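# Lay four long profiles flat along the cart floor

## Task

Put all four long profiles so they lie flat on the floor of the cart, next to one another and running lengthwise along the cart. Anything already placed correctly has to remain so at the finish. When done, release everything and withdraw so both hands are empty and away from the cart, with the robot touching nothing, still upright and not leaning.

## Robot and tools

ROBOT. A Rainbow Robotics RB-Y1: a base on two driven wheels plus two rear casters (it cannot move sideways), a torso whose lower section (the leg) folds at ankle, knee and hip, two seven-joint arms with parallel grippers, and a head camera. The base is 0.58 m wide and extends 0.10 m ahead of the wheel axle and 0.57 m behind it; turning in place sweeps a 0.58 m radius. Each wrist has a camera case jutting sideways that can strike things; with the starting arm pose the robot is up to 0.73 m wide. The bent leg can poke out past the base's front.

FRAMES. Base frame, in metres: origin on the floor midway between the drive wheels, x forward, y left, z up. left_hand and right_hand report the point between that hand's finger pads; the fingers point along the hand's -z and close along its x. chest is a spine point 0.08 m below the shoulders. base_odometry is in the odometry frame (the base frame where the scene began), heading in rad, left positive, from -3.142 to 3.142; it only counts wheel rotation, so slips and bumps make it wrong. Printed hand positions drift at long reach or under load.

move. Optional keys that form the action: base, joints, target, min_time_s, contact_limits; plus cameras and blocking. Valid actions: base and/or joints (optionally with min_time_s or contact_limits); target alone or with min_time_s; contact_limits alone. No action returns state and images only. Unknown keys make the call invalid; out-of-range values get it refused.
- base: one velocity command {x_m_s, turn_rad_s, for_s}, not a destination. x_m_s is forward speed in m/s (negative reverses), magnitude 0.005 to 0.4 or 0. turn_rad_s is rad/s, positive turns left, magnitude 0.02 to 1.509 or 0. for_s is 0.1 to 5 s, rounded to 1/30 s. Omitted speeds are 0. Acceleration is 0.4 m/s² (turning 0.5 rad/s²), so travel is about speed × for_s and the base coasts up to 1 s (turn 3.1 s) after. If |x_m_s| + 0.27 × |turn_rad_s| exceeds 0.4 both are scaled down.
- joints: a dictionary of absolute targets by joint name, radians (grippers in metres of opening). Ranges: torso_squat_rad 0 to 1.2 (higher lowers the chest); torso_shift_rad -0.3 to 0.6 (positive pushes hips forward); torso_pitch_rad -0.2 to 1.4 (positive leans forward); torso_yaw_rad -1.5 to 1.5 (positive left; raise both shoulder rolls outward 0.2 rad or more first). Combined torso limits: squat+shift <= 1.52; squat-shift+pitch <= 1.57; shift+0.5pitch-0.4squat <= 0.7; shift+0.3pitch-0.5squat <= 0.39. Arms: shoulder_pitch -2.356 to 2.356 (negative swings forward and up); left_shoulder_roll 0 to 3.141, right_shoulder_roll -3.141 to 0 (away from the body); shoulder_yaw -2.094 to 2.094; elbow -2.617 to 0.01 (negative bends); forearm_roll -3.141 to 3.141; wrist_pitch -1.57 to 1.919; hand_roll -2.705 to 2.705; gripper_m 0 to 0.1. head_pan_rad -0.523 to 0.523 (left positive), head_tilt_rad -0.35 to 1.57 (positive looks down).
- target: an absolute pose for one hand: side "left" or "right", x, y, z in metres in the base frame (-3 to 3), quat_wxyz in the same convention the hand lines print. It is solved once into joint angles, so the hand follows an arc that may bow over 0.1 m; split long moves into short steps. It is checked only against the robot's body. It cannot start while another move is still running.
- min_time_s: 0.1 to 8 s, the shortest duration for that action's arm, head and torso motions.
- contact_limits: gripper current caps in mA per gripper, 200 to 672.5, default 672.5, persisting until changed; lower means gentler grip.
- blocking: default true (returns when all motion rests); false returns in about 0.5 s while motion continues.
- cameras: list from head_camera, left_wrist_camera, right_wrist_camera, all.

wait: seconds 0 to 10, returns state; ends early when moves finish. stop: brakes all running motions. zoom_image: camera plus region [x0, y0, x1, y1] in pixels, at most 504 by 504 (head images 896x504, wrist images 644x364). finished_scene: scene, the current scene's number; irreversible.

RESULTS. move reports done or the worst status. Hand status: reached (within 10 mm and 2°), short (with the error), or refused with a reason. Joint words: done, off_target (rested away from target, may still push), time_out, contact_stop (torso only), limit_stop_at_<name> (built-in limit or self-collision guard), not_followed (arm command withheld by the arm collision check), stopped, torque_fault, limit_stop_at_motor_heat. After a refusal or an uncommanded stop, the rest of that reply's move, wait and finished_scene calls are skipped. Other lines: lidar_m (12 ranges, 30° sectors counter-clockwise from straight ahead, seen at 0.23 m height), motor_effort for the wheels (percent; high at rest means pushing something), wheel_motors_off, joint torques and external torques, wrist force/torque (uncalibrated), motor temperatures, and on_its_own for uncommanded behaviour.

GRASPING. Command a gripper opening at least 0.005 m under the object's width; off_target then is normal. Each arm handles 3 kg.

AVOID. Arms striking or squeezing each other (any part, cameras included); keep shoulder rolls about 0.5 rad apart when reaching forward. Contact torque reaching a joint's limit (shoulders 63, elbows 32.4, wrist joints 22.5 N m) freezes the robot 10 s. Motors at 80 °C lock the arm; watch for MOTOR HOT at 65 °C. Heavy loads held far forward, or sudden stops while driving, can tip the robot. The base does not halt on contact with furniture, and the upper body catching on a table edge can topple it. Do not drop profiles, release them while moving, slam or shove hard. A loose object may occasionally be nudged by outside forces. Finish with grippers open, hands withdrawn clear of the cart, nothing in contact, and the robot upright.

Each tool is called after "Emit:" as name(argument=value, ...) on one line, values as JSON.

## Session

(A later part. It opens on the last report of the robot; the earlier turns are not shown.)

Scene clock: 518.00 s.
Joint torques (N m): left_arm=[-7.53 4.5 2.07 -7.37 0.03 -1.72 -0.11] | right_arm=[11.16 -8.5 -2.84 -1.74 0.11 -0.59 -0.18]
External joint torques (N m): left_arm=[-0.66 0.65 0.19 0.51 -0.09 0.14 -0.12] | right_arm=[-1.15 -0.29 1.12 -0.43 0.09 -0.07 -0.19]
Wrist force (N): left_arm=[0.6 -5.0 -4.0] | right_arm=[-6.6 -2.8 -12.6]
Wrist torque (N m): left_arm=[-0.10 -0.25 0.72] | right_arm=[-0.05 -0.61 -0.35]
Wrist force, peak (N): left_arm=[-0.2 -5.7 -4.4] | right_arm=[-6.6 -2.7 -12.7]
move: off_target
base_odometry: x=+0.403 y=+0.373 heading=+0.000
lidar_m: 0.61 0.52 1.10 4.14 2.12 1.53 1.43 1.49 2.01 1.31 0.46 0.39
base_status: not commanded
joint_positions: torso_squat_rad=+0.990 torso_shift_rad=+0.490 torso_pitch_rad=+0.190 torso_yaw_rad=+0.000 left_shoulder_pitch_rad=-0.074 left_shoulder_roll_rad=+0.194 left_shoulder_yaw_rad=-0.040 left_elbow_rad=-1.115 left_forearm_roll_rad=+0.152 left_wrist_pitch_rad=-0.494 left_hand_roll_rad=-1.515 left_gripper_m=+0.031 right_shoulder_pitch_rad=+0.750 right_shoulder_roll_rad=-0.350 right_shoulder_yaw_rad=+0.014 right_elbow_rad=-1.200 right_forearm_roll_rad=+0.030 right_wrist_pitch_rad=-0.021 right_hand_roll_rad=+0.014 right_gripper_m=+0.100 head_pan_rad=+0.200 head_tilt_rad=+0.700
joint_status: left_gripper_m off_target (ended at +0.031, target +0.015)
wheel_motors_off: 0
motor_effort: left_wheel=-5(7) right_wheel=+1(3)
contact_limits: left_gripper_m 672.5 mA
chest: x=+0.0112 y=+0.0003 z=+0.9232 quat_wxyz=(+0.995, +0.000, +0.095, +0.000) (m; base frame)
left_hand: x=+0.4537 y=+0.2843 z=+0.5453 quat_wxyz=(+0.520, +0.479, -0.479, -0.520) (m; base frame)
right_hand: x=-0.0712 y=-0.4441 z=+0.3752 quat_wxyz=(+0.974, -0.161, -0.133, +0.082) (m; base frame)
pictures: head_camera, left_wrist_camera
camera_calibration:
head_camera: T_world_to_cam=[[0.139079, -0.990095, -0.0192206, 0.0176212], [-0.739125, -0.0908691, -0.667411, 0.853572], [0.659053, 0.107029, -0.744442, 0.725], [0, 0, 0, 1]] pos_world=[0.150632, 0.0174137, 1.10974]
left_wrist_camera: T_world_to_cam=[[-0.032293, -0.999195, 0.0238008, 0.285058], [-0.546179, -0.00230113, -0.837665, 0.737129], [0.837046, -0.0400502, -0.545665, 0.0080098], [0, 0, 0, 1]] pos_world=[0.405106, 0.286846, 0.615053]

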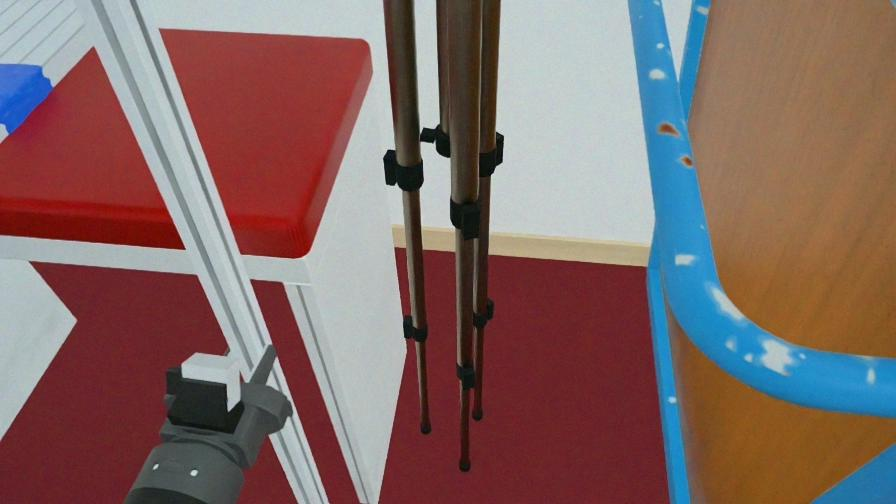

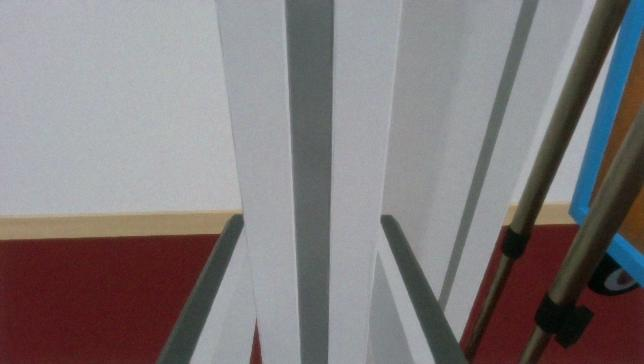

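Emit:
move(target={"side":"left","x":0.436,"y":0.2855,"z":0.585,"quat_wxyz":[0.5196,0.4797,-0.4797,-0.5196]}, min_time_s=1.2, cameras=["left_wrist_camera"])

Emit:
move(target={"side":"left","x":0.33,"y":0.305,"z":0.66,"quat_wxyz":[0.5,0.5,-0.5,-0.5]}, min_time_s=1.5)

Emit:
move(base={"x_m_s":-0.3,"for_s":1.433}, cameras=["head_camera"])

Emit:
move(base={"turn_rad_s":-0.785,"for_s":2.0}, joints={"torso_squat_rad":0.5,"torso_shift_rad":0.3,"torso_pitch_rad":0.1,"head_pan_rad":0,"head_tilt_rad":0.8})

Emit:
move(base={"x_m_s":0.35,"for_s":3.0})

Emit:
move(base={"turn_rad_s":0.785,"for_s":2.0})

Emit:
move(target={"side":"left","x":0.38,"y":0.29,"z":0.98,"quat_wxyz":[0.7071,0,-0.7071,0]}, min_time_s=1.8)

Emit:
move(joints={"left_shoulder_pitch_rad":-0.922,"left_shoulder_roll_rad":0.826,"left_shoulder_yaw_rad":-0.596,"left_elbow_rad":-1.889,"left_forearm_roll_rad":0.637,"left_wrist_pitch_rad":1.526,"left_hand_roll_rad":0.929}, min_time_s=2.2, cameras=["head_camera"])

Scene clock: 535.93 s.
Joint torques (N m): left_arm=[-9.25 4.99 2.01 -13.02 0.22 -4.55 -0.12] | right_arm=[11.66 -8.43 -3.24 -1.75 0.07 -0.61 -0.24]
External joint torques (N m): left_arm=[-4.09 1.45 -0.17 -4.37 0.11 -2.67 -0.13] | right_arm=[-0.65 -0.22 0.72 -0.45 0.05 -0.09 -0.26]
Wrist force (N): left_arm=[-0.4 -15.2 -5.1] | right_arm=[-6.4 -3.0 -12.4]
Wrist torque (N m): left_arm=[-0.46 -0.21 0.21] | right_arm=[-0.03 -0.60 -0.34]
Wrist force, peak (N): left_arm=[-0.9 -16.9 -4.5] | right_arm=[-6.5 -3.0 -12.9]
move: done
base_odometry: x=+0.403 y=+0.373 heading=+0.000
lidar_m: 0.60 0.50 1.09 4.14 2.11 1.52 1.44 1.49 2.02 1.31 0.46 0.39
base_status: not commanded
joint_positions: torso_squat_rad=+0.990 torso_shift_rad=+0.490 torso_pitch_rad=+0.190 torso_yaw_rad=+0.000 left_shoulder_pitch_rad=+0.081 left_shoulder_roll_rad=+0.204 left_shoulder_yaw_rad=-0.041 left_elbow_rad=-1.425 left_forearm_roll_rad=+0.153 left_wrist_pitch_rad=-0.343 left_hand_roll_rad=-1.518 left_gripper_m=+0.030 right_shoulder_pitch_rad=+0.750 right_shoulder_roll_rad=-0.350 right_shoulder_yaw_rad=+0.014 right_elbow_rad=-1.200 right_forearm_roll_rad=+0.030 right_wrist_pitch_rad=-0.021 right_hand_roll_rad=+0.014 right_gripper_m=+0.100 head_pan_rad=+0.200 head_tilt_rad=+0.700
joint_status: all done
wheel_motors_off: 0
motor_effort: left_wheel=-6(7) right_wheel=+3(4)
contact_limits: left_gripper_m 672.5 mA
chest: x=+0.0112 y=+0.0003 z=+0.9232 quat_wxyz=(+0.995, +0.000, +0.095, +0.000) (m; base frame)
left_hand: x=+0.4350 y=+0.2856 z=+0.5842 quat_wxyz=(+0.518, +0.481, -0.481, -0.519) (m; base frame)
left_hand_status: reached (checked arc, planned for 1.2 s): 1 mm and 0.3 deg off.
right_hand: x=-0.0712 y=-0.4441 z=+0.3752 quat_wxyz=(+0.974, -0.161, -0.133, +0.082) (m; base frame)
pictures: left_wrist_camera
camera_calibration:
left_wrist_camera: T_world_to_cam=[[-0.0340205, -0.99914, 0.0237091, 0.285633], [-0.540129, -0.00157896, -0.841581, 0.759038], [0.840894, -0.041437, -0.539611, 0.0400832], [0, 0, 0, 1]] pos_world=[0.38599, 0.288247, 0.653649]

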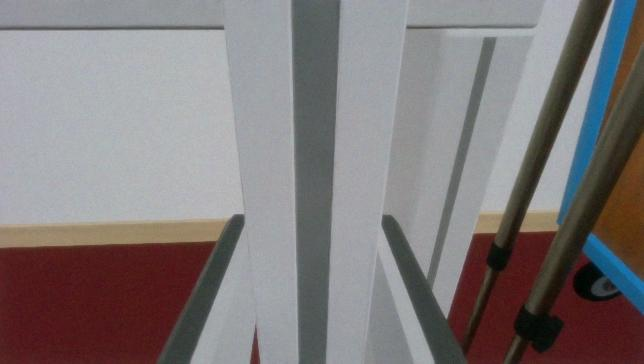

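Scene clock: 537.77 s.
Joint torques (N m): left_arm=[-1.76 5.22 2.75 -12.82 0.63 -4.64 0.39] | right_arm=[11.57 -8.2 -3.15 -1.75 0.32 -0.56 -0.24]
External joint torques (N m): left_arm=[-2.86 1.46 -0.13 -4.13 0.48 -2.8 0.38] | right_arm=[-0.74 0.01 0.81 -0.44 0.29 -0.04 -0.25]
Wrist force (N): left_arm=[-0.3 -15.0 -3.4] | right_arm=[-6.5 -3.0 -12.6]
Wrist torque (N m): left_arm=[0.02 -0.21 0.21] | right_arm=[-0.03 -0.61 -0.32]
Wrist force, peak (N): left_arm=[-0.4 -15.7 -5.2] | right_arm=[-6.3 -2.9 -12.8]
move: done
base_odometry: x=+0.403 y=+0.373 heading=+0.000
lidar_m: 0.60 0.45 1.08 4.13 2.12 1.52 1.44 1.49 2.02 1.30 0.45 0.39
base_status: not commanded
joint_positions: torso_squat_rad=+0.990 torso_shift_rad=+0.490 torso_pitch_rad=+0.190 torso_yaw_rad=+0.000 left_shoulder_pitch_rad=+0.520 left_shoulder_roll_rad=+0.278 left_shoulder_yaw_rad=-0.051 left_elbow_rad=-1.903 left_forearm_roll_rad=+0.160 left_wrist_pitch_rad=-0.372 left_hand_roll_rad=-1.465 left_gripper_m=+0.030 right_shoulder_pitch_rad=+0.750 right_shoulder_roll_rad=-0.350 right_shoulder_yaw_rad=+0.014 right_elbow_rad=-1.200 right_forearm_roll_rad=+0.030 right_wrist_pitch_rad=-0.021 right_hand_roll_rad=+0.014 right_gripper_m=+0.100 head_pan_rad=+0.200 head_tilt_rad=+0.700
joint_status: all done
wheel_motors_off: 0
motor_effort: left_wheel=-6(7) right_wheel=+0(6)
contact_limits: left_gripper_m 672.5 mA
chest: x=+0.0112 y=+0.0003 z=+0.9232 quat_wxyz=(+0.995, +0.000, +0.095, +0.000) (m; base frame)
left_hand: x=+0.3296 y=+0.3052 z=+0.6592 quat_wxyz=(+0.501, +0.500, -0.499, -0.500) (m; base frame)
left_hand_status: reached (checked arc, planned for 1.5 s): 1 mm and 0.1 deg off.
right_hand: x=-0.0712 y=-0.4441 z=+0.3752 quat_wxyz=(+0.974, -0.161, -0.133, +0.082) (m; base frame)
camera_calibration:
head_camera: T_world_to_cam=[[0.139079, -0.990095, -0.0192206, 0.0176352], [-0.739125, -0.0908691, -0.667411, 0.853498], [0.659053, 0.107029, -0.744442, 0.725066], [0, 0, 0, 1]] pos_world=[0.150532, 0.0174137, 1.10974]
left_wrist_camera: T_world_to_cam=[[-0.0336404, -0.999215, 0.020926, 0.301608], [-0.477909, -0.00230626, -0.878406, 0.769223], [0.877765, -0.0395507, -0.477456, 0.116283], [0, 0, 0, 1]] pos_world=[0.275696, 0.307745, 0.724898]
right_wrist_camera: T_world_to_cam=[[-0.950973, -0.187865, -0.245677, -0.0572499], [-0.220632, 0.968762, 0.113234, 0.402309], [0.21673, 0.161887, -0.962715, 0.522672], [0, 0, 0, 1]] pos_world=[-0.0789596, -0.48511, 0.443565]

Scene clock: 540.67 s.
Joint torques (N m): left_arm=[-1.75 4.81 2.86 -12.85 0.3 -4.5 0.62] | right_arm=[11.1 -8.46 -3.29 -1.97 0.08 -0.66 -0.36]
External joint torques (N m): left_arm=[-2.85 1.06 -0.02 -4.15 0.15 -2.65 0.61] | right_arm=[-1.21 -0.25 0.67 -0.66 0.05 -0.14 -0.38]
Wrist force (N): left_arm=[-0.3 -15.0 -3.6] | right_arm=[-6.2 -2.8 -12.8]
Wrist torque (N m): left_arm=[-0.10 -0.22 0.26] | right_arm=[-0.05 -0.57 -0.34]
Wrist force, peak (N): left_arm=[0.1 -15.4 -4.8] | right_arm=[-6.8 -3.1 -12.7]
move: done
base_odometry: x=-0.027 y=+0.373 heading=-0.001
lidar_m: 0.97 0.45 1.34 4.34 1.49 1.08 1.01 1.05 1.41 3.67 1.08 0.78
base_status: done (sent for 1.43 of 1.43 s)
joint_positions: torso_squat_rad=+0.990 torso_shift_rad=+0.490 torso_pitch_rad=+0.190 torso_yaw_rad=+0.000 left_shoulder_pitch_rad=+0.520 left_shoulder_roll_rad=+0.278 left_shoulder_yaw_rad=-0.051 left_elbow_rad=-1.903 left_forearm_roll_rad=+0.160 left_wrist_pitch_rad=-0.372 left_hand_roll_rad=-1.465 left_gripper_m=+0.030 right_shoulder_pitch_rad=+0.750 right_shoulder_roll_rad=-0.350 right_shoulder_yaw_rad=+0.014 right_elbow_rad=-1.200 right_forearm_roll_rad=+0.030 right_wrist_pitch_rad=-0.021 right_hand_roll_rad=+0.014 right_gripper_m=+0.100 head_pan_rad=+0.200 head_tilt_rad=+0.700
joint_status: not commanded
wheel_motors_off: 0
motor_effort: left_wheel=-8(28) right_wheel=+11(37)
contact_limits: left_gripper_m 672.5 mA
chest: x=+0.0113 y=+0.0003 z=+0.9232 quat_wxyz=(+0.995, +0.000, +0.095, +0.000) (m; base frame)
left_hand: x=+0.3296 y=+0.3052 z=+0.6591 quat_wxyz=(+0.501, +0.500, -0.499, -0.500) (m; base frame)
right_hand: x=-0.0714 y=-0.4441 z=+0.3752 quat_wxyz=(+0.974, -0.161, -0.133, +0.082) (m; base frame)
pictures: head_camera
camera_calibration:
head_camera: T_world_to_cam=[[0.139075, -0.990095, -0.0192401, 0.0176435], [-0.73922, -0.0908683, -0.667306, 0.85347], [0.658948, 0.107028, -0.744535, 0.72512], [0, 0, 0, 1]] pos_world=[0.150632, 0.0174137, 1.10974]

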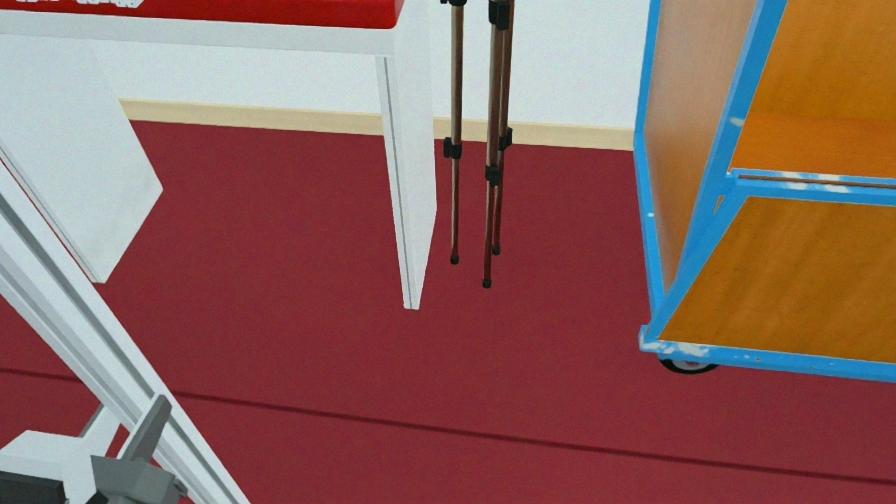

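Scene clock: 544.57 s.
Joint torques (N m): left_arm=[-3.45 5.19 2.82 -12.93 0.35 -4.41 0.65] | right_arm=[8.99 -8.55 -3.79 -3.07 0.13 -0.85 -0.21]
External joint torques (N m): left_arm=[-2.95 1.45 -0.09 -3.92 0.19 -2.58 0.63] | right_arm=[-1.21 -0.21 0.21 -0.83 0.08 -0.16 -0.22]
Wrist force (N): left_arm=[-0.3 -15.0 -2.1] | right_arm=[-6.5 -2.6 -12.6]
Wrist torque (N m): left_arm=[-0.31 -0.21 0.24] | right_arm=[-0.04 -0.57 -0.37]
Wrist force, peak (N): left_arm=[0.0 -16.0 -3.2] | right_arm=[-6.9 -2.8 -13.2]
move: done
base_odometry: x=-0.027 y=+0.373 heading=-1.570
lidar_m: 3.64 1.08 0.79 0.98 1.37 1.34 4.33 1.47 1.06 1.00 1.05 1.41
base_status: done (sent for 2 of 2 s)
joint_positions: torso_squat_rad=+0.500 torso_shift_rad=+0.300 torso_pitch_rad=+0.100 torso_yaw_rad=+0.000 left_shoulder_pitch_rad=+0.520 left_shoulder_roll_rad=+0.278 left_shoulder_yaw_rad=-0.051 left_elbow_rad=-1.903 left_forearm_roll_rad=+0.160 left_wrist_pitch_rad=-0.372 left_hand_roll_rad=-1.465 left_gripper_m=+0.030 right_shoulder_pitch_rad=+0.750 right_shoulder_roll_rad=-0.350 right_shoulder_yaw_rad=+0.014 right_elbow_rad=-1.200 right_forearm_roll_rad=+0.030 right_wrist_pitch_rad=-0.021 right_hand_roll_rad=+0.014 right_gripper_m=+0.100 head_pan_rad=+0.000 head_tilt_rad=+0.800
joint_status: all done
wheel_motors_off: 0
motor_effort: left_wheel=+11(46) right_wheel=+2(44)
contact_limits: left_gripper_m 672.5 mA
chest: x=-0.0154 y=+0.0004 z=+1.1752 quat_wxyz=(+0.999, +0.000, +0.050, +0.000) (m; base frame)
left_hand: x=+0.3253 y=+0.3052 z=+0.9408 quat_wxyz=(+0.478, +0.522, -0.521, -0.477) (m; base frame)
right_hand: x=-0.0485 y=-0.4441 z=+0.6220 quat_wxyz=(+0.967, -0.165, -0.177, +0.075) (m; base frame)
camera_calibration:
head_camera: T_world_to_cam=[[-0.0566978, -0.998209, 0.0191067, -0.018643], [-0.751748, 0.0300895, -0.658764, 0.980545], [0.657009, -0.0517139, -0.752107, 0.955757], [0, 0, 0, 1]] pos_world=[0.108125, 0.00131217, 1.36514]
left_wrist_camera: T_world_to_cam=[[-0.0353774, -0.999215, 0.0178292, 0.299049], [-0.397287, -0.00230859, -0.917692, 1.02516], [0.917012, -0.0395489, -0.396893, 0.165967], [0, 0, 0, 1]] pos_world=[0.265666, 0.307745, 1.00132]
right_wrist_camera: T_world_to_cam=[[-0.925187, -0.187808, -0.329785, 0.0785744], [-0.229824, 0.968774, 0.0930506, 0.391397], [0.302011, 0.161882, -0.939459, 0.744937], [0, 0, 0, 1]] pos_world=[-0.0623307, -0.48501, 0.689331]

Scene clock: 548.97 s.
Joint torques (N m): left_arm=[-3.11 4.5 2.56 -13.01 0.64 -4.26 0.3] | right_arm=[9.54 -8.81 -3.96 -2.87 0.26 -0.71 -0.24]
External joint torques (N m): left_arm=[-2.61 0.75 -0.35 -4 0.49 -2.43 0.29] | right_arm=[-0.66 -0.47 0.03 -0.63 0.22 -0.02 -0.25]
Wrist force (N): left_arm=[-0.4 -15.0 -2.2] | right_arm=[-6.8 -2.6 -12.9]
Wrist torque (N m): left_arm=[-0.10 -0.23 0.24] | right_arm=[-0.03 -0.61 -0.37]
Wrist force, peak (N): left_arm=[-0.2 -15.4 -3.1] | right_arm=[-7.0 -2.9 -12.7]
move: done
base_odometry: x=-0.027 y=-0.677 heading=-1.570
lidar_m: 3.53 2.30 0.81 0.78 0.80 1.09 4.22 1.44 1.03 0.98 1.02 1.38
base_status: done (sent for 3 of 3 s)
joint_positions: torso_squat_rad=+0.500 torso_shift_rad=+0.300 torso_pitch_rad=+0.100 torso_yaw_rad=+0.000 left_shoulder_pitch_rad=+0.520 left_shoulder_roll_rad=+0.278 left_shoulder_yaw_rad=-0.051 left_elbow_rad=-1.903 left_forearm_roll_rad=+0.160 left_wrist_pitch_rad=-0.372 left_hand_roll_rad=-1.465 left_gripper_m=+0.030 right_shoulder_pitch_rad=+0.750 right_shoulder_roll_rad=-0.350 right_shoulder_yaw_rad=+0.014 right_elbow_rad=-1.200 right_forearm_roll_rad=+0.030 right_wrist_pitch_rad=-0.021 right_hand_roll_rad=+0.014 right_gripper_m=+0.100 head_pan_rad=+0.000 head_tilt_rad=+0.800
joint_status: not commanded
wheel_motors_off: 0
motor_effort: left_wheel=-5(47) right_wheel=+3(42)
contact_limits: left_gripper_m 672.5 mA
chest: x=-0.0154 y=+0.0004 z=+1.1752 quat_wxyz=(+0.999, +0.000, +0.050, +0.000) (m; base frame)
left_hand: x=+0.3254 y=+0.3052 z=+0.9408 quat_wxyz=(+0.478, +0.522, -0.521, -0.477) (m; base frame)
right_hand: x=-0.0483 y=-0.4441 z=+0.6220 quat_wxyz=(+0.967, -0.165, -0.177, +0.075) (m; base frame)
camera_calibration:
head_camera: T_world_to_cam=[[-0.0567019, -0.998208, 0.019111, -0.0186427], [-0.751797, 0.0300937, -0.658707, 0.980549], [0.656952, -0.0517176, -0.752157, 0.955765], [0, 0, 0, 1]] pos_world=[0.108225, 0.00131218, 1.36514]
left_wrist_camera: T_world_to_cam=[[-0.035379, -0.999215, 0.0178287, 0.299053], [-0.397202, -0.0023111, -0.917728, 1.02521], [0.917049, -0.0395499, -0.396809, 0.165782], [0, 0, 0, 1]] pos_world=[0.265766, 0.307745, 1.00132]
right_wrist_camera: T_world_to_cam=[[-0.9251, -0.187861, -0.329999, 0.0787949], [-0.229897, 0.968763, 0.0929855, 0.391455], [0.302222, 0.161887, -0.939391, 0.744876], [0, 0, 0, 1]] pos_world=[-0.0622302, -0.48501, 0.689332]

Scene clock: 552.87 s.
Joint torques (N m): left_arm=[-2.75 4.44 2.83 -13.17 0.3 -4.39 0.38] | right_arm=[8.93 -8.65 -3.45 -3.06 0.27 -0.8 -0.28]
External joint torques (N m): left_arm=[-2.25 0.69 -0.09 -4.16 0.14 -2.56 0.37] | right_arm=[-1.27 -0.31 0.54 -0.83 0.23 -0.11 -0.29]
Wrist force (N): left_arm=[-0.3 -14.7 -2.5] | right_arm=[-6.4 -2.7 -12.6]
Wrist torque (N m): left_arm=[-0.15 -0.20 0.29] | right_arm=[-0.03 -0.58 -0.37]
Wrist force, peak (N): left_arm=[-0.4 -15.5 -2.8] | right_arm=[-7.0 -3.0 -12.8]
move: done
base_odometry: x=-0.027 y=-0.677 heading=-0.001
lidar_m: 0.75 0.78 1.08 4.22 1.45 1.05 0.97 1.02 1.39 3.54 2.30 0.78
base_status: done (sent for 2 of 2 s)
joint_positions: torso_squat_rad=+0.500 torso_shift_rad=+0.300 torso_pitch_rad=+0.100 torso_yaw_rad=+0.000 left_shoulder_pitch_rad=+0.520 left_shoulder_roll_rad=+0.278 left_shoulder_yaw_rad=-0.051 left_elbow_rad=-1.903 left_forearm_roll_rad=+0.160 left_wrist_pitch_rad=-0.372 left_hand_roll_rad=-1.465 left_gripper_m=+0.030 right_shoulder_pitch_rad=+0.750 right_shoulder_roll_rad=-0.350 right_shoulder_yaw_rad=+0.014 right_elbow_rad=-1.200 right_forearm_roll_rad=+0.030 right_wrist_pitch_rad=-0.021 right_hand_roll_rad=+0.014 right_gripper_m=+0.100 head_pan_rad=+0.000 head_tilt_rad=+0.800
joint_status: not commanded
wheel_motors_off: 0
motor_effort: left_wheel=+2(39) right_wheel=+14(39)
contact_limits: left_gripper_m 672.5 mA
chest: x=-0.0154 y=+0.0004 z=+1.1752 quat_wxyz=(+0.999, +0.000, +0.050, +0.000) (m; base frame)
left_hand: x=+0.3254 y=+0.3052 z=+0.9408 quat_wxyz=(+0.478, +0.522, -0.521, -0.477) (m; base frame)
right_hand: x=-0.0484 y=-0.4441 z=+0.6220 quat_wxyz=(+0.967, -0.165, -0.177, +0.075) (m; base frame)
camera_calibration:
head_camera: T_world_to_cam=[[-0.0567019, -0.998208, 0.019111, -0.0186427], [-0.751797, 0.0300937, -0.658707, 0.980549], [0.656952, -0.0517176, -0.752157, 0.955765], [0, 0, 0, 1]] pos_world=[0.108225, 0.00131218, 1.36514]
left_wrist_camera: T_world_to_cam=[[-0.0353799, -0.999215, 0.0178266, 0.299056], [-0.397202, -0.00230884, -0.917728, 1.02521], [0.917049, -0.0395499, -0.396809, 0.165782], [0, 0, 0, 1]] pos_world=[0.265766, 0.307745, 1.00132]
right_wrist_camera: T_world_to_cam=[[-0.925138, -0.187882, -0.32988, 0.0787003], [-0.229902, 0.96876, 0.0929978, 0.391445], [0.302102, 0.161876, -0.939431, 0.744891], [0, 0, 0, 1]] pos_world=[-0.0622306, -0.48501, 0.689331]

Scene clock: 555.00 s.
Joint torques (N m): left_arm=[-7.14 1.55 4.42 -13.98 -0.08 -3.33 0.2] | right_arm=[9.09 -8.55 -3.06 -2.84 0.13 -0.84 -0.32]
External joint torques (N m): left_arm=[-4.04 -1.6 1.91 -4.18 -0.08 -1.88 0.25] | right_arm=[-1.1 -0.22 0.93 -0.6 0.09 -0.15 -0.33]
Wrist force (N): left_arm=[-15.9 0.6 -2.9] | right_arm=[-6.6 -2.6 -12.9]
Wrist torque (N m): left_arm=[-0.21 -0.26 0.44] | right_arm=[-0.04 -0.58 -0.37]
Wrist force, peak (N): left_arm=[-16.5 -0.4 -2.9] | right_arm=[-6.8 -2.6 -12.9]
move: done
base_odometry: x=-0.027 y=-0.677 heading=-0.001
lidar_m: 0.76 0.80 1.09 4.19 1.45 1.05 0.98 1.01 1.37 3.54 2.29 0.79
base_status: not commanded
joint_positions: torso_squat_rad=+0.500 torso_shift_rad=+0.300 torso_pitch_rad=+0.100 torso_yaw_rad=+0.000 left_shoulder_pitch_rad=+0.386 left_shoulder_roll_rad=+0.214 left_shoulder_yaw_rad=+0.006 left_elbow_rad=-2.076 left_forearm_roll_rad=+0.905 left_wrist_pitch_rad=+0.043 left_hand_roll_rad=-0.676 left_gripper_m=+0.030 right_shoulder_pitch_rad=+0.750 right_shoulder_roll_rad=-0.350 right_shoulder_yaw_rad=+0.014 right_elbow_rad=-1.200 right_forearm_roll_rad=+0.030 right_wrist_pitch_rad=-0.021 right_hand_roll_rad=+0.014 right_gripper_m=+0.100 head_pan_rad=+0.000 head_tilt_rad=+0.800
joint_status: all done
wheel_motors_off: 0
motor_effort: left_wheel=+2(2) right_wheel=+14(17)
contact_limits: left_gripper_m 672.5 mA
chest: x=-0.0154 y=+0.0004 z=+1.1752 quat_wxyz=(+0.999, +0.000, +0.050, +0.000) (m; base frame)
left_hand: x=+0.3797 y=+0.2900 z=+0.9790 quat_wxyz=(+0.708, +0.000, -0.706, +0.000) (m; base frame)
left_hand_status: reached (checked arc, planned for 1.8 s): 1 mm and 0.1 deg off.
right_hand: x=-0.0484 y=-0.4441 z=+0.6220 quat_wxyz=(+0.967, -0.165, -0.177, +0.075) (m; base frame)
camera_calibration:
head_camera: T_world_to_cam=[[-0.0567019, -0.998208, 0.019111, -0.0186427], [-0.751797, 0.0300937, -0.658707, 0.980549], [0.656952, -0.0517176, -0.752157, 0.955765], [0, 0, 0, 1]] pos_world=[0.108225, 0.00131218, 1.36514]
left_wrist_camera: T_world_to_cam=[[-0.0320801, 0.0206907, 0.999271, -0.972756], [-0.475913, -0.879488, 0.00293205, 0.464743], [0.878907, -0.475472, 0.038061, -0.1543], [0, 0, 0, 1]] pos_world=[0.325586, 0.355497, 0.976557]
right_wrist_camera: T_world_to_cam=[[-0.925138, -0.187882, -0.32988, 0.0787003], [-0.229902, 0.96876, 0.0929978, 0.391445], [0.302102, 0.161876, -0.939431, 0.744891], [0, 0, 0, 1]] pos_world=[-0.0622306, -0.48501, 0.689331]

Scene clock: 557.50 s.
Joint torques (N m): left_arm=[-22.58 7.08 10.56 -5.43 -2.08 -1.34 0.19] | right_arm=[9.31 -8.15 -3.47 -2.94 0.08 -0.81 -0.17]
External joint torques (N m): left_arm=[-5.16 -0.32 1.33 -1.78 -1.15 -0.58 0.23] | right_arm=[-0.89 0.18 0.53 -0.7 0.04 -0.13 -0.18]
Wrist force (N): left_arm=[-10.1 0.0 -15.0] | right_arm=[-6.8 -2.8 -12.5]
Wrist torque (N m): left_arm=[-0.23 -0.25 0.34] | right_arm=[-0.02 -0.59 -0.38]
Wrist force, peak (N): left_arm=[-11.7 3.4 -14.4] | right_arm=[-6.8 -2.8 -12.9]
move: done
base_odometry: x=-0.027 y=-0.677 heading=-0.001
lidar_m: 0.75 0.79 1.08 4.23 1.45 1.04 0.98 1.02 1.38 3.54 2.29 0.79
base_status: not commanded
joint_positions: torso_squat_rad=+0.500 torso_shift_rad=+0.300 torso_pitch_rad=+0.100 torso_yaw_rad=+0.000 left_shoulder_pitch_rad=-0.921 left_shoulder_roll_rad=+0.826 left_shoulder_yaw_rad=-0.597 left_elbow_rad=-1.889 left_forearm_roll_rad=+0.637 left_wrist_pitch_rad=+1.526 left_hand_roll_rad=+0.929 left_gripper_m=+0.030 right_shoulder_pitch_rad=+0.750 right_shoulder_roll_rad=-0.350 right_shoulder_yaw_rad=+0.014 right_elbow_rad=-1.200 right_forearm_roll_rad=+0.030 right_wrist_pitch_rad=-0.021 right_hand_roll_rad=+0.014 right_gripper_m=+0.100 head_pan_rad=+0.000 head_tilt_rad=+0.800
joint_status: all done
wheel_motors_off: 0
motor_effort: left_wheel=+2(3) right_wheel=+17(18)
contact_limits: left_gripper_m 672.5 mA
chest: x=-0.0154 y=+0.0004 z=+1.1752 quat_wxyz=(+0.999, +0.000, +0.050, +0.000) (m; base frame)
left_hand: x=+0.4990 y=+0.1770 z=+1.0485 quat_wxyz=(+0.940, +0.000, -0.340, +0.000) (m; base frame)
right_hand: x=-0.0484 y=-0.4441 z=+0.6220 quat_wxyz=(+0.967, -0.165, -0.177, +0.075) (m; base frame)
pictures: head_camera
camera_calibration:
head_camera: T_world_to_cam=[[-0.0567019, -0.998208, 0.019111, -0.0186427], [-0.751797, 0.0300937, -0.658707, 0.980549], [0.656952, -0.0517176, -0.752157, 0.955765], [0, 0, 0, 1]] pos_world=[0.108225, 0.00131218, 1.36514]

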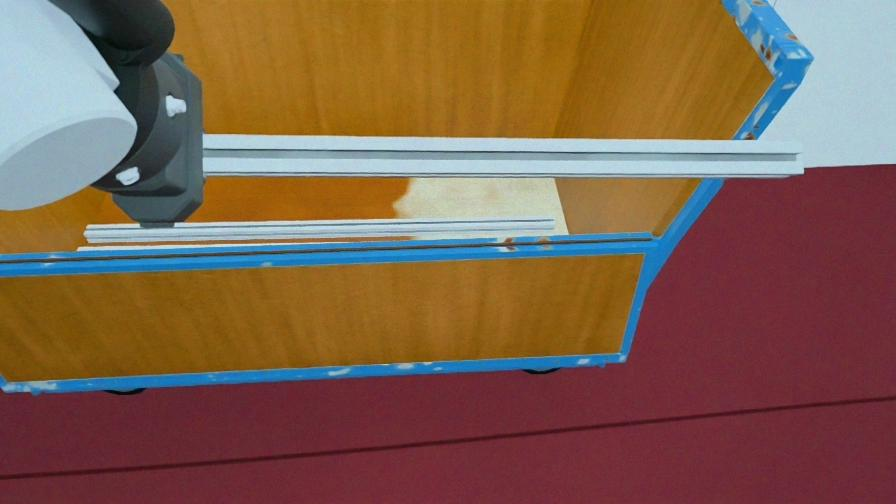

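Emit:
move(base={"x_m_s":0.2825,"for_s":2.0})

Emit:
move(joints={"torso_squat_rad":0.7,"torso_shift_rad":0.3,"torso_pitch_rad":1.1,"head_tilt_rad":0.1}, min_time_s=3, cameras=["head_camera","left_wrist_camera"])

Emit:
move(target={"side":"left","x":0.374,"y":0.193,"z":0.42,"quat_wxyz":[1,0,0,0.001]}, min_time_s=1.5, cameras=["left_wrist_camera","head_camera"])

Scene clock: 565.27 s.
Joint torques (N m): left_arm=[-23.04 7.46 10.73 -5.29 -2.14 -1.49 -0.11] | right_arm=[9.09 -8.52 -3.1 -2.3 0.08 -0.89 -0.06]
External joint torques (N m): left_arm=[-5.62 0.06 1.5 -1.65 -1.21 -0.74 -0.07] | right_arm=[-1.12 -0.18 0.89 -0.07 0.03 -0.2 -0.08]
Wrist force (N): left_arm=[-9.9 -0.3 -14.9] | right_arm=[-6.8 -2.9 -12.9]
Wrist torque (N m): left_arm=[-0.43 -0.24 0.33] | right_arm=[0.00 -0.61 -0.37]
Wrist force, peak (N): left_arm=[-10.3 -0.3 -15.7] | right_arm=[-6.8 -2.6 -13.0]
move: done
base_odometry: x=+0.538 y=-0.678 heading=-0.001
lidar_m: 0.19 0.21 0.29 0.78 2.27 1.63 1.55 1.60 2.15 4.38 0.29 0.21
base_status: done (sent for 2 of 2 s)
joint_positions: torso_squat_rad=+0.500 torso_shift_rad=+0.300 torso_pitch_rad=+0.101 torso_yaw_rad=+0.000 left_shoulder_pitch_rad=-0.921 left_shoulder_roll_rad=+0.826 left_shoulder_yaw_rad=-0.597 left_elbow_rad=-1.889 left_forearm_roll_rad=+0.637 left_wrist_pitch_rad=+1.526 left_hand_roll_rad=+0.929 left_gripper_m=+0.030 right_shoulder_pitch_rad=+0.750 right_shoulder_roll_rad=-0.350 right_shoulder_yaw_rad=+0.014 right_elbow_rad=-1.200 right_forearm_roll_rad=+0.030 right_wrist_pitch_rad=-0.021 right_hand_roll_rad=+0.014 right_gripper_m=+0.100 head_pan_rad=+0.000 head_tilt_rad=+0.800
joint_status: not commanded
wheel_motors_off: 0
motor_effort: left_wheel=+1(38) right_wheel=-3(48)
contact_limits: left_gripper_m 672.5 mA
chest: x=-0.0153 y=+0.0004 z=+1.1752 quat_wxyz=(+0.999, +0.000, +0.050, +0.000) (m; base frame)
left_hand: x=+0.4991 y=+0.1770 z=+1.0484 quat_wxyz=(+0.940, +0.000, -0.340, +0.000) (m; base frame)
right_hand: x=-0.0483 y=-0.4441 z=+0.6220 quat_wxyz=(+0.967, -0.165, -0.177, +0.075) (m; base frame)
camera_calibration:
head_camera: T_world_to_cam=[[-0.0566925, -0.998209, 0.0191241, -0.018656], [-0.751891, 0.0300853, -0.658601, 0.980489], [0.656846, -0.051717, -0.752249, 0.955838], [0, 0, 0, 1]] pos_world=[0.108325, 0.00131216, 1.36514]
left_wrist_camera: T_world_to_cam=[[0.745665, 0.0201692, 0.666016, -1.07465], [-0.304105, -0.879068, 0.367095, -0.0456058], [0.592877, -0.476269, -0.649357, 0.548041], [0, 0, 0, 1]] pos_world=[0.462537, 0.242599, 1.08835]
right_wrist_camera: T_world_to_cam=[[-0.925165, -0.187897, -0.329794, 0.078631], [-0.229909, 0.968756, 0.0930193, 0.391428], [0.302012, 0.161881, -0.939459, 0.744907], [0, 0, 0, 1]] pos_world=[-0.0622308, -0.48501, 0.689331]

Scene clock: 569.43 s.
Joint torques (N m): left_arm=[-5.45 5.21 4.8 -8.55 0.59 0.96 0.04] | right_arm=[23.74 -2.77 -1.67 7.52 -0.09 0.96 -0.34]
External joint torques (N m): left_arm=[-1.48 0.54 1.52 -1.63 0.11 0.68 0.02] | right_arm=[-1.97 0.82 0.32 0.05 0.08 -0.2 -0.31]
Wrist force (N): left_arm=[4.4 -0.3 -18.2] | right_arm=[-0.9 -4.1 -12.1]
Wrist torque (N m): left_arm=[-0.50 -0.14 0.23] | right_arm=[0.04 -0.28 -0.29]
Wrist force, peak (N): left_arm=[3.6 0.0 -19.3] | right_arm=[-6.2 -3.1 -13.1]
move: done
base_odometry: x=+0.538 y=-0.678 heading=-0.001
lidar_m: 0.20 0.21 0.27 0.78 2.27 1.64 1.54 1.60 2.15 4.38 0.29 0.21
base_status: not commanded
joint_positions: torso_squat_rad=+0.700 torso_shift_rad=+0.300 torso_pitch_rad=+1.100 torso_yaw_rad=+0.000 left_shoulder_pitch_rad=-0.922 left_shoulder_roll_rad=+0.826 left_shoulder_yaw_rad=-0.596 left_elbow_rad=-1.889 left_forearm_roll_rad=+0.637 left_wrist_pitch_rad=+1.526 left_hand_roll_rad=+0.929 left_gripper_m=+0.030 right_shoulder_pitch_rad=+0.750 right_shoulder_roll_rad=-0.350 right_shoulder_yaw_rad=+0.014 right_elbow_rad=-1.200 right_forearm_roll_rad=+0.030 right_wrist_pitch_rad=-0.021 right_hand_roll_rad=+0.014 right_gripper_m=+0.100 head_pan_rad=+0.000 head_tilt_rad=+0.100
joint_status: all done
wheel_motors_off: 0
motor_effort: left_wheel=+4(4) right_wheel=-2(6)
contact_limits: left_gripper_m 672.5 mA
chest: x=+0.2061 y=+0.0003 z=+0.9322 quat_wxyz=(+0.852, +0.000, +0.523, +0.000) (m; base frame)
left_hand: x=+0.3781 y=+0.1768 z=+0.4310 quat_wxyz=(+0.988, -0.001, +0.151, +0.000) (m; base frame)
right_hand: x=-0.2773 y=-0.4441 z=+0.6612 quat_wxyz=(+0.934, -0.109, +0.309, +0.144) (m; base frame)
pictures: head_camera, left_wrist_camera
camera_calibration:
head_camera: T_world_to_cam=[[-0.0481344, -0.99824, 0.0346418, -0.00974134], [-0.912921, 0.0298949, -0.40704, 0.825214], [0.405288, -0.0512179, -0.912753, 0.697115], [0, 0, 0, 1]] pos_world=[0.470353, 0.00131089, 0.972526]
left_wrist_camera: T_world_to_cam=[[0.96373, 0.0200071, -0.266127, -0.25384], [0.143807, -0.878962, 0.454692, -0.0629947], [-0.224819, -0.476471, -0.84996, 0.614289], [0, 0, 0, 1]] pos_world=[0.391796, 0.242399, 0.48321]

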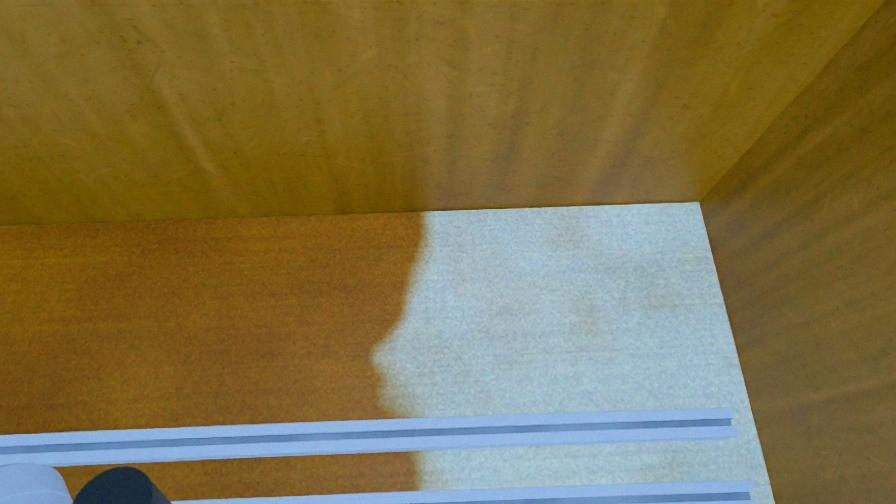

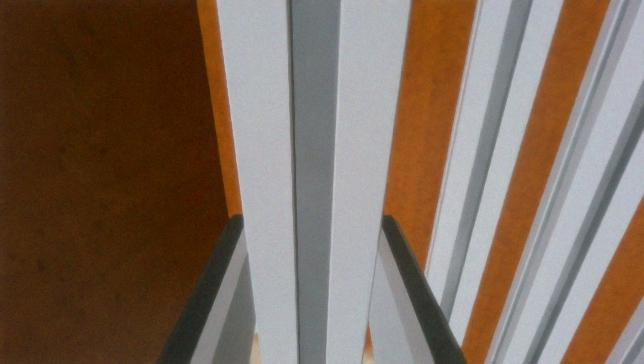

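Scene clock: 571.27 s.
Joint torques (N m): left_arm=[-0.34 5.86 1.74 -9.48 -0.31 0.1 0.46] | right_arm=[23.73 -3.16 -1.43 7.51 0.09 1.16 -0.2]
External joint torques (N m): left_arm=[0.35 1.21 -0.52 -2.21 -0.34 0.15 0.46] | right_arm=[-1.98 0.43 0.56 0.05 0.26 0 -0.16]
Wrist force (N): left_arm=[-0.7 0.2 -18.8] | right_arm=[-1.4 -4.2 -12.3]
Wrist torque (N m): left_arm=[-0.44 -0.28 0.26] | right_arm=[0.05 -0.32 -0.29]
Wrist force, peak (N): left_arm=[0.2 -0.4 -19.2] | right_arm=[-1.3 -4.2 -12.3]
move: done
base_odometry: x=+0.538 y=-0.678 heading=-0.001
lidar_m: 0.20 0.21 0.29 0.78 2.25 1.64 1.54 1.60 2.16 4.39 0.29 0.21
base_status: not commanded
joint_positions: torso_squat_rad=+0.700 torso_shift_rad=+0.300 torso_pitch_rad=+1.100 torso_yaw_rad=+0.000 left_shoulder_pitch_rad=-0.710 left_shoulder_roll_rad=+0.883 left_shoulder_yaw_rad=-0.646 left_elbow_rad=-2.032 left_forearm_roll_rad=+0.248 left_wrist_pitch_rad=+1.273 left_hand_roll_rad=+1.067 left_gripper_m=+0.030 right_shoulder_pitch_rad=+0.750 right_shoulder_roll_rad=-0.350 right_shoulder_yaw_rad=+0.014 right_elbow_rad=-1.200 right_forearm_roll_rad=+0.030 right_wrist_pitch_rad=-0.021 right_hand_roll_rad=+0.014 right_gripper_m=+0.100 head_pan_rad=+0.000 head_tilt_rad=+0.100
joint_status: all done
wheel_motors_off: 0
motor_effort: left_wheel=+4(4) right_wheel=+1(6)
contact_limits: left_gripper_m 672.5 mA
chest: x=+0.2061 y=+0.0003 z=+0.9322 quat_wxyz=(+0.852, +0.000, +0.523, +0.000) (m; base frame)
left_hand: x=+0.3739 y=+0.1930 z=+0.4199 quat_wxyz=(+1.000, +0.000, +0.000, +0.001) (m; base frame)
left_hand_status: reached (checked arc, planned for 1.5 s): 0 mm and 0.1 deg off.
right_hand: x=-0.2773 y=-0.4441 z=+0.6612 quat_wxyz=(+0.934, -0.109, +0.309, +0.144) (m; base frame)
pictures: head_camera, left_wrist_camera
camera_calibration:
head_camera: T_world_to_cam=[[-0.0481344, -0.99824, 0.0346418, -0.00974134], [-0.912921, 0.0298949, -0.40704, 0.825214], [0.405288, -0.0512179, -0.912753, 0.697115], [0, 0, 0, 1]] pos_world=[0.470353, 0.00131089, 0.972526]
left_wrist_camera: T_world_to_cam=[[0.99918, 0.0228624, 0.0334299, -0.392604], [0.00419732, -0.879441, 0.475989, 0.000235163], [0.0402819, -0.475458, -0.878816, 0.524567], [0, 0, 0, 1]] pos_world=[0.37115, 0.258592, 0.47401]

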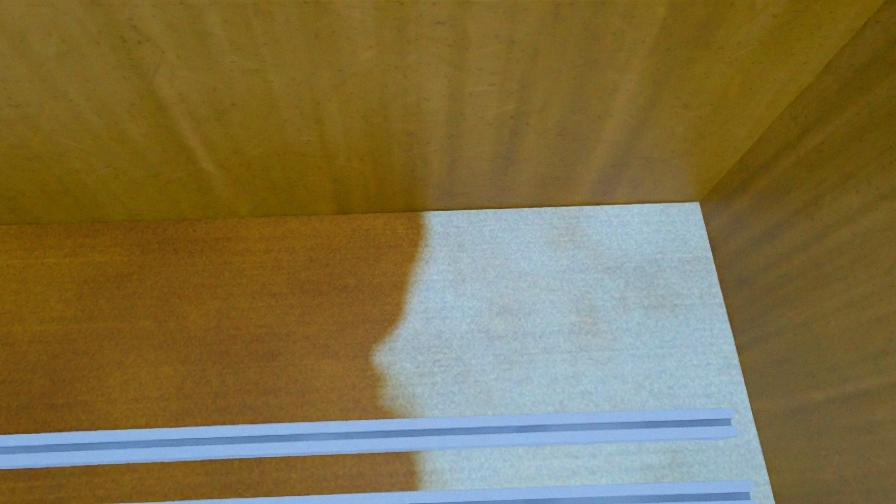

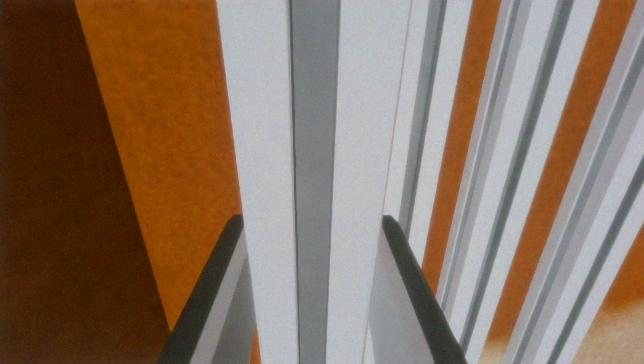

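Emit:
move(target={"side":"left","x":0.374,"y":0.193,"z":0.36,"quat_wxyz":[1,0,0,0.001]}, min_time_s=1, cameras=["left_wrist_camera"])

Emit:
move(target={"side":"left","x":0.374,"y":0.193,"z":0.33,"quat_wxyz":[1,0,0,0.001]}, min_time_s=1, cameras=["left_wrist_camera"])

Emit:
move(target={"side":"left","x":0.374,"y":0.193,"z":0.319,"quat_wxyz":[1,0,0,0.001]}, min_time_s=0.8, cameras=["left_wrist_camera"])

Scene clock: 582.40 s.
Joint torques (N m): left_arm=[-1.67 3.44 1.55 -7.85 -0.28 0.36 -0.1] | right_arm=[23.85 -3.55 -1.14 7.43 0.14 1.24 -0.15]
External joint torques (N m): left_arm=[-0.76 -0.69 -0.4 -1.31 -0.31 0.41 -0.1] | right_arm=[-1.86 0.04 0.85 -0.04 0.31 0.08 -0.12]
Wrist force (N): left_arm=[-0.4 0.1 -18.7] | right_arm=[-1.2 -4.2 -12.1]
Wrist torque (N m): left_arm=[-0.56 -0.18 0.20] | right_arm=[0.08 -0.29 -0.29]
Wrist force, peak (N): left_arm=[-1.2 1.1 -19.5] | right_arm=[-1.2 -4.3 -12.4]
move: done
base_odometry: x=+0.538 y=-0.678 heading=-0.001
lidar_m: 0.19 0.21 0.28 0.77 2.27 1.64 1.55 1.59 2.15 4.38 0.29 0.20
base_status: not commanded
joint_positions: torso_squat_rad=+0.700 torso_shift_rad=+0.300 torso_pitch_rad=+1.100 torso_yaw_rad=+0.000 left_shoulder_pitch_rad=-0.768 left_shoulder_roll_rad=+0.780 left_shoulder_yaw_rad=-0.679 left_elbow_rad=-1.739 left_forearm_roll_rad=+0.220 left_wrist_pitch_rad=+1.092 left_hand_roll_rad=+1.010 left_gripper_m=+0.030 right_shoulder_pitch_rad=+0.750 right_shoulder_roll_rad=-0.350 right_shoulder_yaw_rad=+0.014 right_elbow_rad=-1.200 right_forearm_roll_rad=+0.030 right_wrist_pitch_rad=-0.021 right_hand_roll_rad=+0.014 right_gripper_m=+0.100 head_pan_rad=+0.000 head_tilt_rad=+0.100
joint_status: all done
wheel_motors_off: 0
motor_effort: left_wheel=+4(5) right_wheel=-3(6)
contact_limits: left_gripper_m 672.5 mA
chest: x=+0.2061 y=+0.0003 z=+0.9322 quat_wxyz=(+0.852, +0.000, +0.523, +0.000) (m; base frame)
left_hand: x=+0.3738 y=+0.1932 z=+0.3599 quat_wxyz=(+1.000, +0.000, +0.000, +0.001) (m; base frame)
left_hand_status: reached (checked arc, planned for 1.0 s): 0 mm and 0.0 deg off.
right_hand: x=-0.2773 y=-0.4441 z=+0.6612 quat_wxyz=(+0.934, -0.109, +0.309, +0.144) (m; base frame)
pictures: left_wrist_camera
camera_calibration:
left_wrist_camera: T_world_to_cam=[[0.99916, 0.0229837, 0.0339318, -0.390737], [0.00408887, -0.879719, 0.475476, 0.0292467], [0.0407786, -0.474938, -0.879074, 0.471813], [0, 0, 0, 1]] pos_world=[0.37105, 0.258792, 0.414111]

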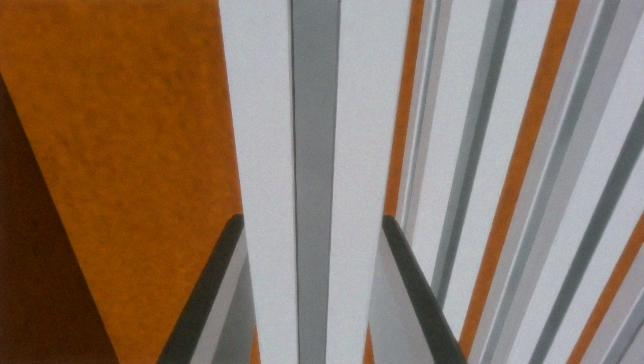

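Scene clock: 583.73 s.
Joint torques (N m): left_arm=[-2.47 2.42 1.08 -7.27 -0.29 0.39 0.23] | right_arm=[23.77 -3.53 -1.37 7.11 0.04 1.18 -0.33]
External joint torques (N m): left_arm=[-1.36 -1.4 -0.7 -1.18 -0.31 0.44 0.23] | right_arm=[-1.94 0.06 0.62 -0.36 0.21 0.02 -0.29]
Wrist force (N): left_arm=[-0.6 0.5 -18.7] | right_arm=[-1.3 -4.3 -12.2]
Wrist torque (N m): left_arm=[-0.57 -0.23 0.25] | right_arm=[0.07 -0.33 -0.29]
Wrist force, peak (N): left_arm=[-0.9 0.4 -18.9] | right_arm=[-1.2 -4.1 -12.4]
move: done
base_odometry: x=+0.538 y=-0.678 heading=-0.001
lidar_m: 0.19 0.19 0.29 0.79 2.26 1.63 1.54 1.59 2.16 4.38 0.29 0.21
base_status: not commanded
joint_positions: torso_squat_rad=+0.700 torso_shift_rad=+0.300 torso_pitch_rad=+1.100 torso_yaw_rad=+0.000 left_shoulder_pitch_rad=-0.807 left_shoulder_roll_rad=+0.722 left_shoulder_yaw_rad=-0.693 left_elbow_rad=-1.575 left_forearm_roll_rad=+0.213 left_wrist_pitch_rad=+0.996 left_hand_roll_rad=+0.981 left_gripper_m=+0.030 right_shoulder_pitch_rad=+0.750 right_shoulder_roll_rad=-0.350 right_shoulder_yaw_rad=+0.014 right_elbow_rad=-1.200 right_forearm_roll_rad=+0.030 right_wrist_pitch_rad=-0.021 right_hand_roll_rad=+0.014 right_gripper_m=+0.100 head_pan_rad=+0.000 head_tilt_rad=+0.100
joint_status: all done
wheel_motors_off: 0
motor_effort: left_wheel=+4(4) right_wheel=-2(5)
contact_limits: left_gripper_m 672.5 mA
chest: x=+0.2061 y=+0.0003 z=+0.9322 quat_wxyz=(+0.852, +0.000, +0.523, +0.000) (m; base frame)
left_hand: x=+0.3737 y=+0.1934 z=+0.3304 quat_wxyz=(+1.000, +0.000, +0.000, +0.001) (m; base frame)
left_hand_status: reached (checked arc, planned for 1.0 s): 1 mm and 0.0 deg off.
right_hand: x=-0.2773 y=-0.4441 z=+0.6612 quat_wxyz=(+0.934, -0.109, +0.309, +0.144) (m; base frame)
pictures: left_wrist_camera
camera_calibration:
left_wrist_camera: T_world_to_cam=[[0.999156, 0.0230242, 0.0340226, -0.389679], [0.00408686, -0.879783, 0.475358, 0.0434717], [0.0408772, -0.474818, -0.879134, 0.4458], [0, 0, 0, 1]] pos_world=[0.370949, 0.258891, 0.384511]

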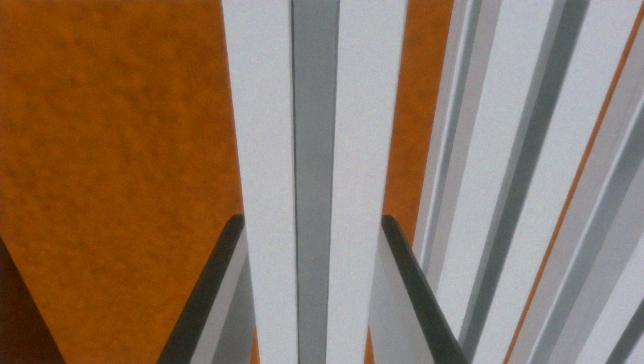

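Scene clock: 584.87 s.
Joint torques (N m): left_arm=[-2.44 2.06 0.11 -6.86 -0.53 -0.13 -0.13] | right_arm=[24.27 -3.53 -1.64 7.26 0.13 1.18 -0.28]
External joint torques (N m): left_arm=[-1.22 -1.61 -1.59 -0.98 -0.56 -0.08 -0.13] | right_arm=[-1.44 0.06 0.35 -0.21 0.3 0.02 -0.25]
Wrist force (N): left_arm=[-0.7 0.2 -18.2] | right_arm=[-1.1 -4.3 -12.3]
Wrist torque (N m): left_arm=[-0.52 -0.21 0.24] | right_arm=[0.08 -0.31 -0.30]
Wrist force, peak (N): left_arm=[-0.3 0.0 -19.1] | right_arm=[-1.2 -4.2 -12.3]
move: done
base_odometry: x=+0.538 y=-0.678 heading=-0.001
lidar_m: 0.19 0.21 0.28 0.78 2.26 1.63 1.55 1.59 2.16 4.37 0.29 0.20
base_status: not commanded
joint_positions: torso_squat_rad=+0.700 torso_shift_rad=+0.300 torso_pitch_rad=+1.100 torso_yaw_rad=+0.000 left_shoulder_pitch_rad=-0.825 left_shoulder_roll_rad=+0.699 left_shoulder_yaw_rad=-0.698 left_elbow_rad=-1.507 left_forearm_roll_rad=+0.212 left_wrist_pitch_rad=+0.957 left_hand_roll_rad=+0.970 left_gripper_m=+0.030 right_shoulder_pitch_rad=+0.750 right_shoulder_roll_rad=-0.350 right_shoulder_yaw_rad=+0.014 right_elbow_rad=-1.200 right_forearm_roll_rad=+0.030 right_wrist_pitch_rad=-0.021 right_hand_roll_rad=+0.014 right_gripper_m=+0.100 head_pan_rad=+0.000 head_tilt_rad=+0.100
joint_status: all done
wheel_motors_off: 0
motor_effort: left_wheel=+3(4) right_wheel=-3(4)
contact_limits: left_gripper_m 672.5 mA
chest: x=+0.2061 y=+0.0003 z=+0.9322 quat_wxyz=(+0.852, +0.000, +0.523, +0.000) (m; base frame)
left_hand: x=+0.3738 y=+0.1933 z=+0.3189 quat_wxyz=(+1.000, +0.000, +0.000, +0.001) (m; base frame)
left_hand_status: reached (checked arc, planned for 0.8 s): 0 mm and 0.0 deg off.
right_hand: x=-0.2773 y=-0.4441 z=+0.6612 quat_wxyz=(+0.934, -0.109, +0.309, +0.144) (m; base frame)
pictures: left_wrist_camera
camera_calibration:
left_wrist_camera: T_world_to_cam=[[0.999155, 0.0231164, 0.0339774, -0.389398], [0.00418751, -0.879759, 0.475401, 0.0488308], [0.0408814, -0.474857, -0.879113, 0.435774], [0, 0, 0, 1]] pos_world=[0.371049, 0.258891, 0.373111]

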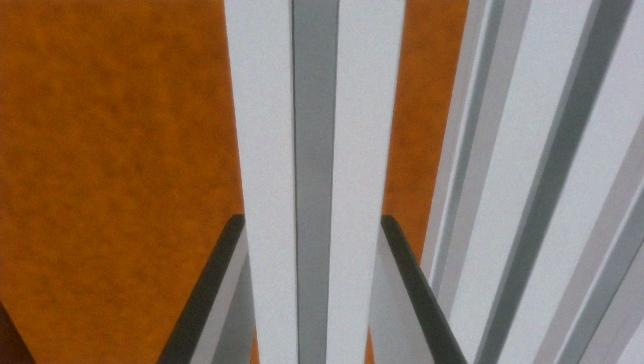

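Emit:
move(target={"side":"left","x":0.374,"y":0.193,"z":0.313,"quat_wxyz":[1,0,0,0.001]}, min_time_s=0.8)

Emit:
move(target={"side":"left","x":0.374,"y":0.193,"z":0.310,"quat_wxyz":[1,0,0,0.001]}, min_time_s=0.6, cameras=["left_wrist_camera"])

Scene clock: 593.93 s.
Joint torques (N m): left_arm=[-3.67 2.66 -0.25 -6.11 -0.57 -0.16 -0.32] | right_arm=[24.34 -3.53 -1.18 7.32 -0.02 1.34 -0.2]
External joint torques (N m): left_arm=[-2.4 -0.95 -1.92 -0.34 -0.6 -0.11 -0.32] | right_arm=[-1.37 0.06 0.81 -0.14 0.15 0.18 -0.17]
Wrist force (N): left_arm=[-1.3 1.7 -13.9] | right_arm=[-1.2 -4.0 -12.1]
Wrist torque (N m): left_arm=[-0.68 -0.24 0.28] | right_arm=[0.04 -0.32 -0.29]
Wrist force, peak (N): left_arm=[-0.4 -0.2 -19.5] | right_arm=[-1.3 -4.4 -12.4]
move: done
base_odometry: x=+0.538 y=-0.678 heading=-0.001
lidar_m: 0.19 0.20 0.28 0.79 2.26 1.64 1.54 1.59 2.16 4.38 0.29 0.21
base_status: not commanded
joint_positions: torso_squat_rad=+0.700 torso_shift_rad=+0.300 torso_pitch_rad=+1.100 torso_yaw_rad=+0.000 left_shoulder_pitch_rad=-0.834 left_shoulder_roll_rad=+0.687 left_shoulder_yaw_rad=-0.700 left_elbow_rad=-1.472 left_forearm_roll_rad=+0.212 left_wrist_pitch_rad=+0.937 left_hand_roll_rad=+0.964 left_gripper_m=+0.030 right_shoulder_pitch_rad=+0.750 right_shoulder_roll_rad=-0.350 right_shoulder_yaw_rad=+0.014 right_elbow_rad=-1.200 right_forearm_roll_rad=+0.030 right_wrist_pitch_rad=-0.021 right_hand_roll_rad=+0.014 right_gripper_m=+0.100 head_pan_rad=+0.000 head_tilt_rad=+0.100
joint_status: all done
wheel_motors_off: 0
motor_effort: left_wheel=+3(5) right_wheel=+0(4)
contact_limits: left_gripper_m 672.5 mA
chest: x=+0.2061 y=+0.0003 z=+0.9322 quat_wxyz=(+0.852, +0.000, +0.523, +0.000) (m; base frame)
left_hand: x=+0.3736 y=+0.1935 z=+0.3133 quat_wxyz=(+1.000, +0.000, +0.000, +0.001) (m; base frame)
left_hand_status: reached (checked arc, planned for 0.8 s): 1 mm and 0.1 deg off.
right_hand: x=-0.2773 y=-0.4441 z=+0.6612 quat_wxyz=(+0.934, -0.109, +0.309, +0.144) (m; base frame)
camera_calibration:
head_camera: T_world_to_cam=[[-0.0481744, -0.998235, 0.0347331, -0.00991094], [-0.91292, 0.0298943, -0.407043, 0.825219], [0.405286, -0.0513176, -0.912748, 0.697106], [0, 0, 0, 1]] pos_world=[0.470354, 0.00121107, 0.972526]
left_wrist_camera: T_world_to_cam=[[0.99916, 0.0229741, 0.03394, -0.389061], [0.00408929, -0.879868, 0.475201, 0.051719], [0.04078, -0.474663, -0.879222, 0.430931], [0, 0, 0, 1]] pos_world=[0.37095, 0.258991, 0.367512]
right_wrist_camera: T_world_to_cam=[[-0.777367, -0.187639, 0.60041, -0.694289], [-0.0457286, 0.968807, 0.243563, 0.286684], [-0.627383, 0.161882, -0.761698, 0.475616], [0, 0, 0, 1]] pos_world=[-0.228214, -0.48501, 0.709309]

Scene clock: 594.87 s.
Joint torques (N m): left_arm=[-5.18 1.13 1.35 -0.24 -1.21 -2.71 -0.21] | right_arm=[23.87 -3.24 -1.31 7.45 -0.07 1.15 -0.26]
External joint torques (N m): left_arm=[-3.85 -2.45 -0.32 5.47 -1.23 -2.66 -0.21] | right_arm=[-1.84 0.35 0.68 0 0.1 -0.01 -0.22]
Wrist force (N): left_arm=[-11.5 5.4 41.1] | right_arm=[-1.3 -3.9 -12.1]
Wrist torque (N m): left_arm=[-0.26 -0.06 0.26] | right_arm=[0.03 -0.33 -0.29]
Wrist force, peak (N): left_arm=[-12.4 5.1 47.8] | right_arm=[-1.3 -4.2 -12.5]
move: done
base_odometry: x=+0.538 y=-0.678 heading=-0.001
lidar_m: 0.20 0.20 0.29 0.78 2.27 1.64 1.54 1.61 2.16 4.37 0.28 0.21
base_status: not commanded
joint_positions: torso_squat_rad=+0.700 torso_shift_rad=+0.300 torso_pitch_rad=+1.099 torso_yaw_rad=+0.000 left_shoulder_pitch_rad=-0.840 left_shoulder_roll_rad=+0.680 left_shoulder_yaw_rad=-0.702 left_elbow_rad=-1.453 left_forearm_roll_rad=+0.212 left_wrist_pitch_rad=+0.926 left_hand_roll_rad=+0.961 left_gripper_m=+0.030 right_shoulder_pitch_rad=+0.750 right_shoulder_roll_rad=-0.350 right_shoulder_yaw_rad=+0.014 right_elbow_rad=-1.200 right_forearm_roll_rad=+0.030 right_wrist_pitch_rad=-0.021 right_hand_roll_rad=+0.014 right_gripper_m=+0.100 head_pan_rad=+0.000 head_tilt_rad=+0.100
joint_status: all done
wheel_motors_off: 0
motor_effort: left_wheel=+5(5) right_wheel=-4(6)
contact_limits: left_gripper_m 672.5 mA
chest: x=+0.2056 y=+0.0003 z=+0.9326 quat_wxyz=(+0.853, +0.000, +0.522, +0.000) (m; base frame)
left_hand: x=+0.3738 y=+0.1934 z=+0.3110 quat_wxyz=(+1.000, +0.000, +0.000, +0.001) (m; base frame)
left_hand_status: reached (checked arc, planned for 0.6 s): 1 mm and 0.1 deg off.
right_hand: x=-0.2774 y=-0.4441 z=+0.6608 quat_wxyz=(+0.934, -0.109, +0.308, +0.144) (m; base frame)
pictures: left_wrist_camera
camera_calibration:
left_wrist_camera: T_world_to_cam=[[0.999125, 0.0229505, 0.0349638, -0.389434], [0.0035728, -0.879768, 0.475389, 0.0529579], [0.0416705, -0.474849, -0.87908, 0.42848], [0, 0, 0, 1]] pos_world=[0.371049, 0.258992, 0.365109]

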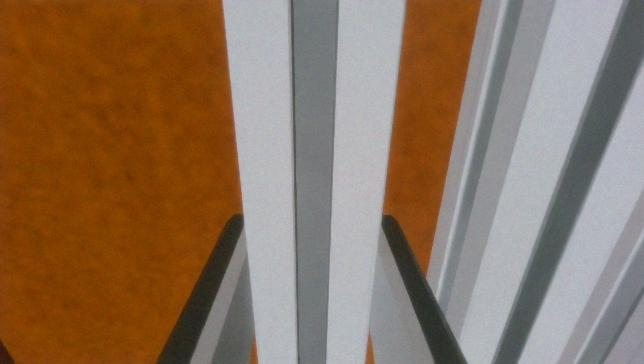

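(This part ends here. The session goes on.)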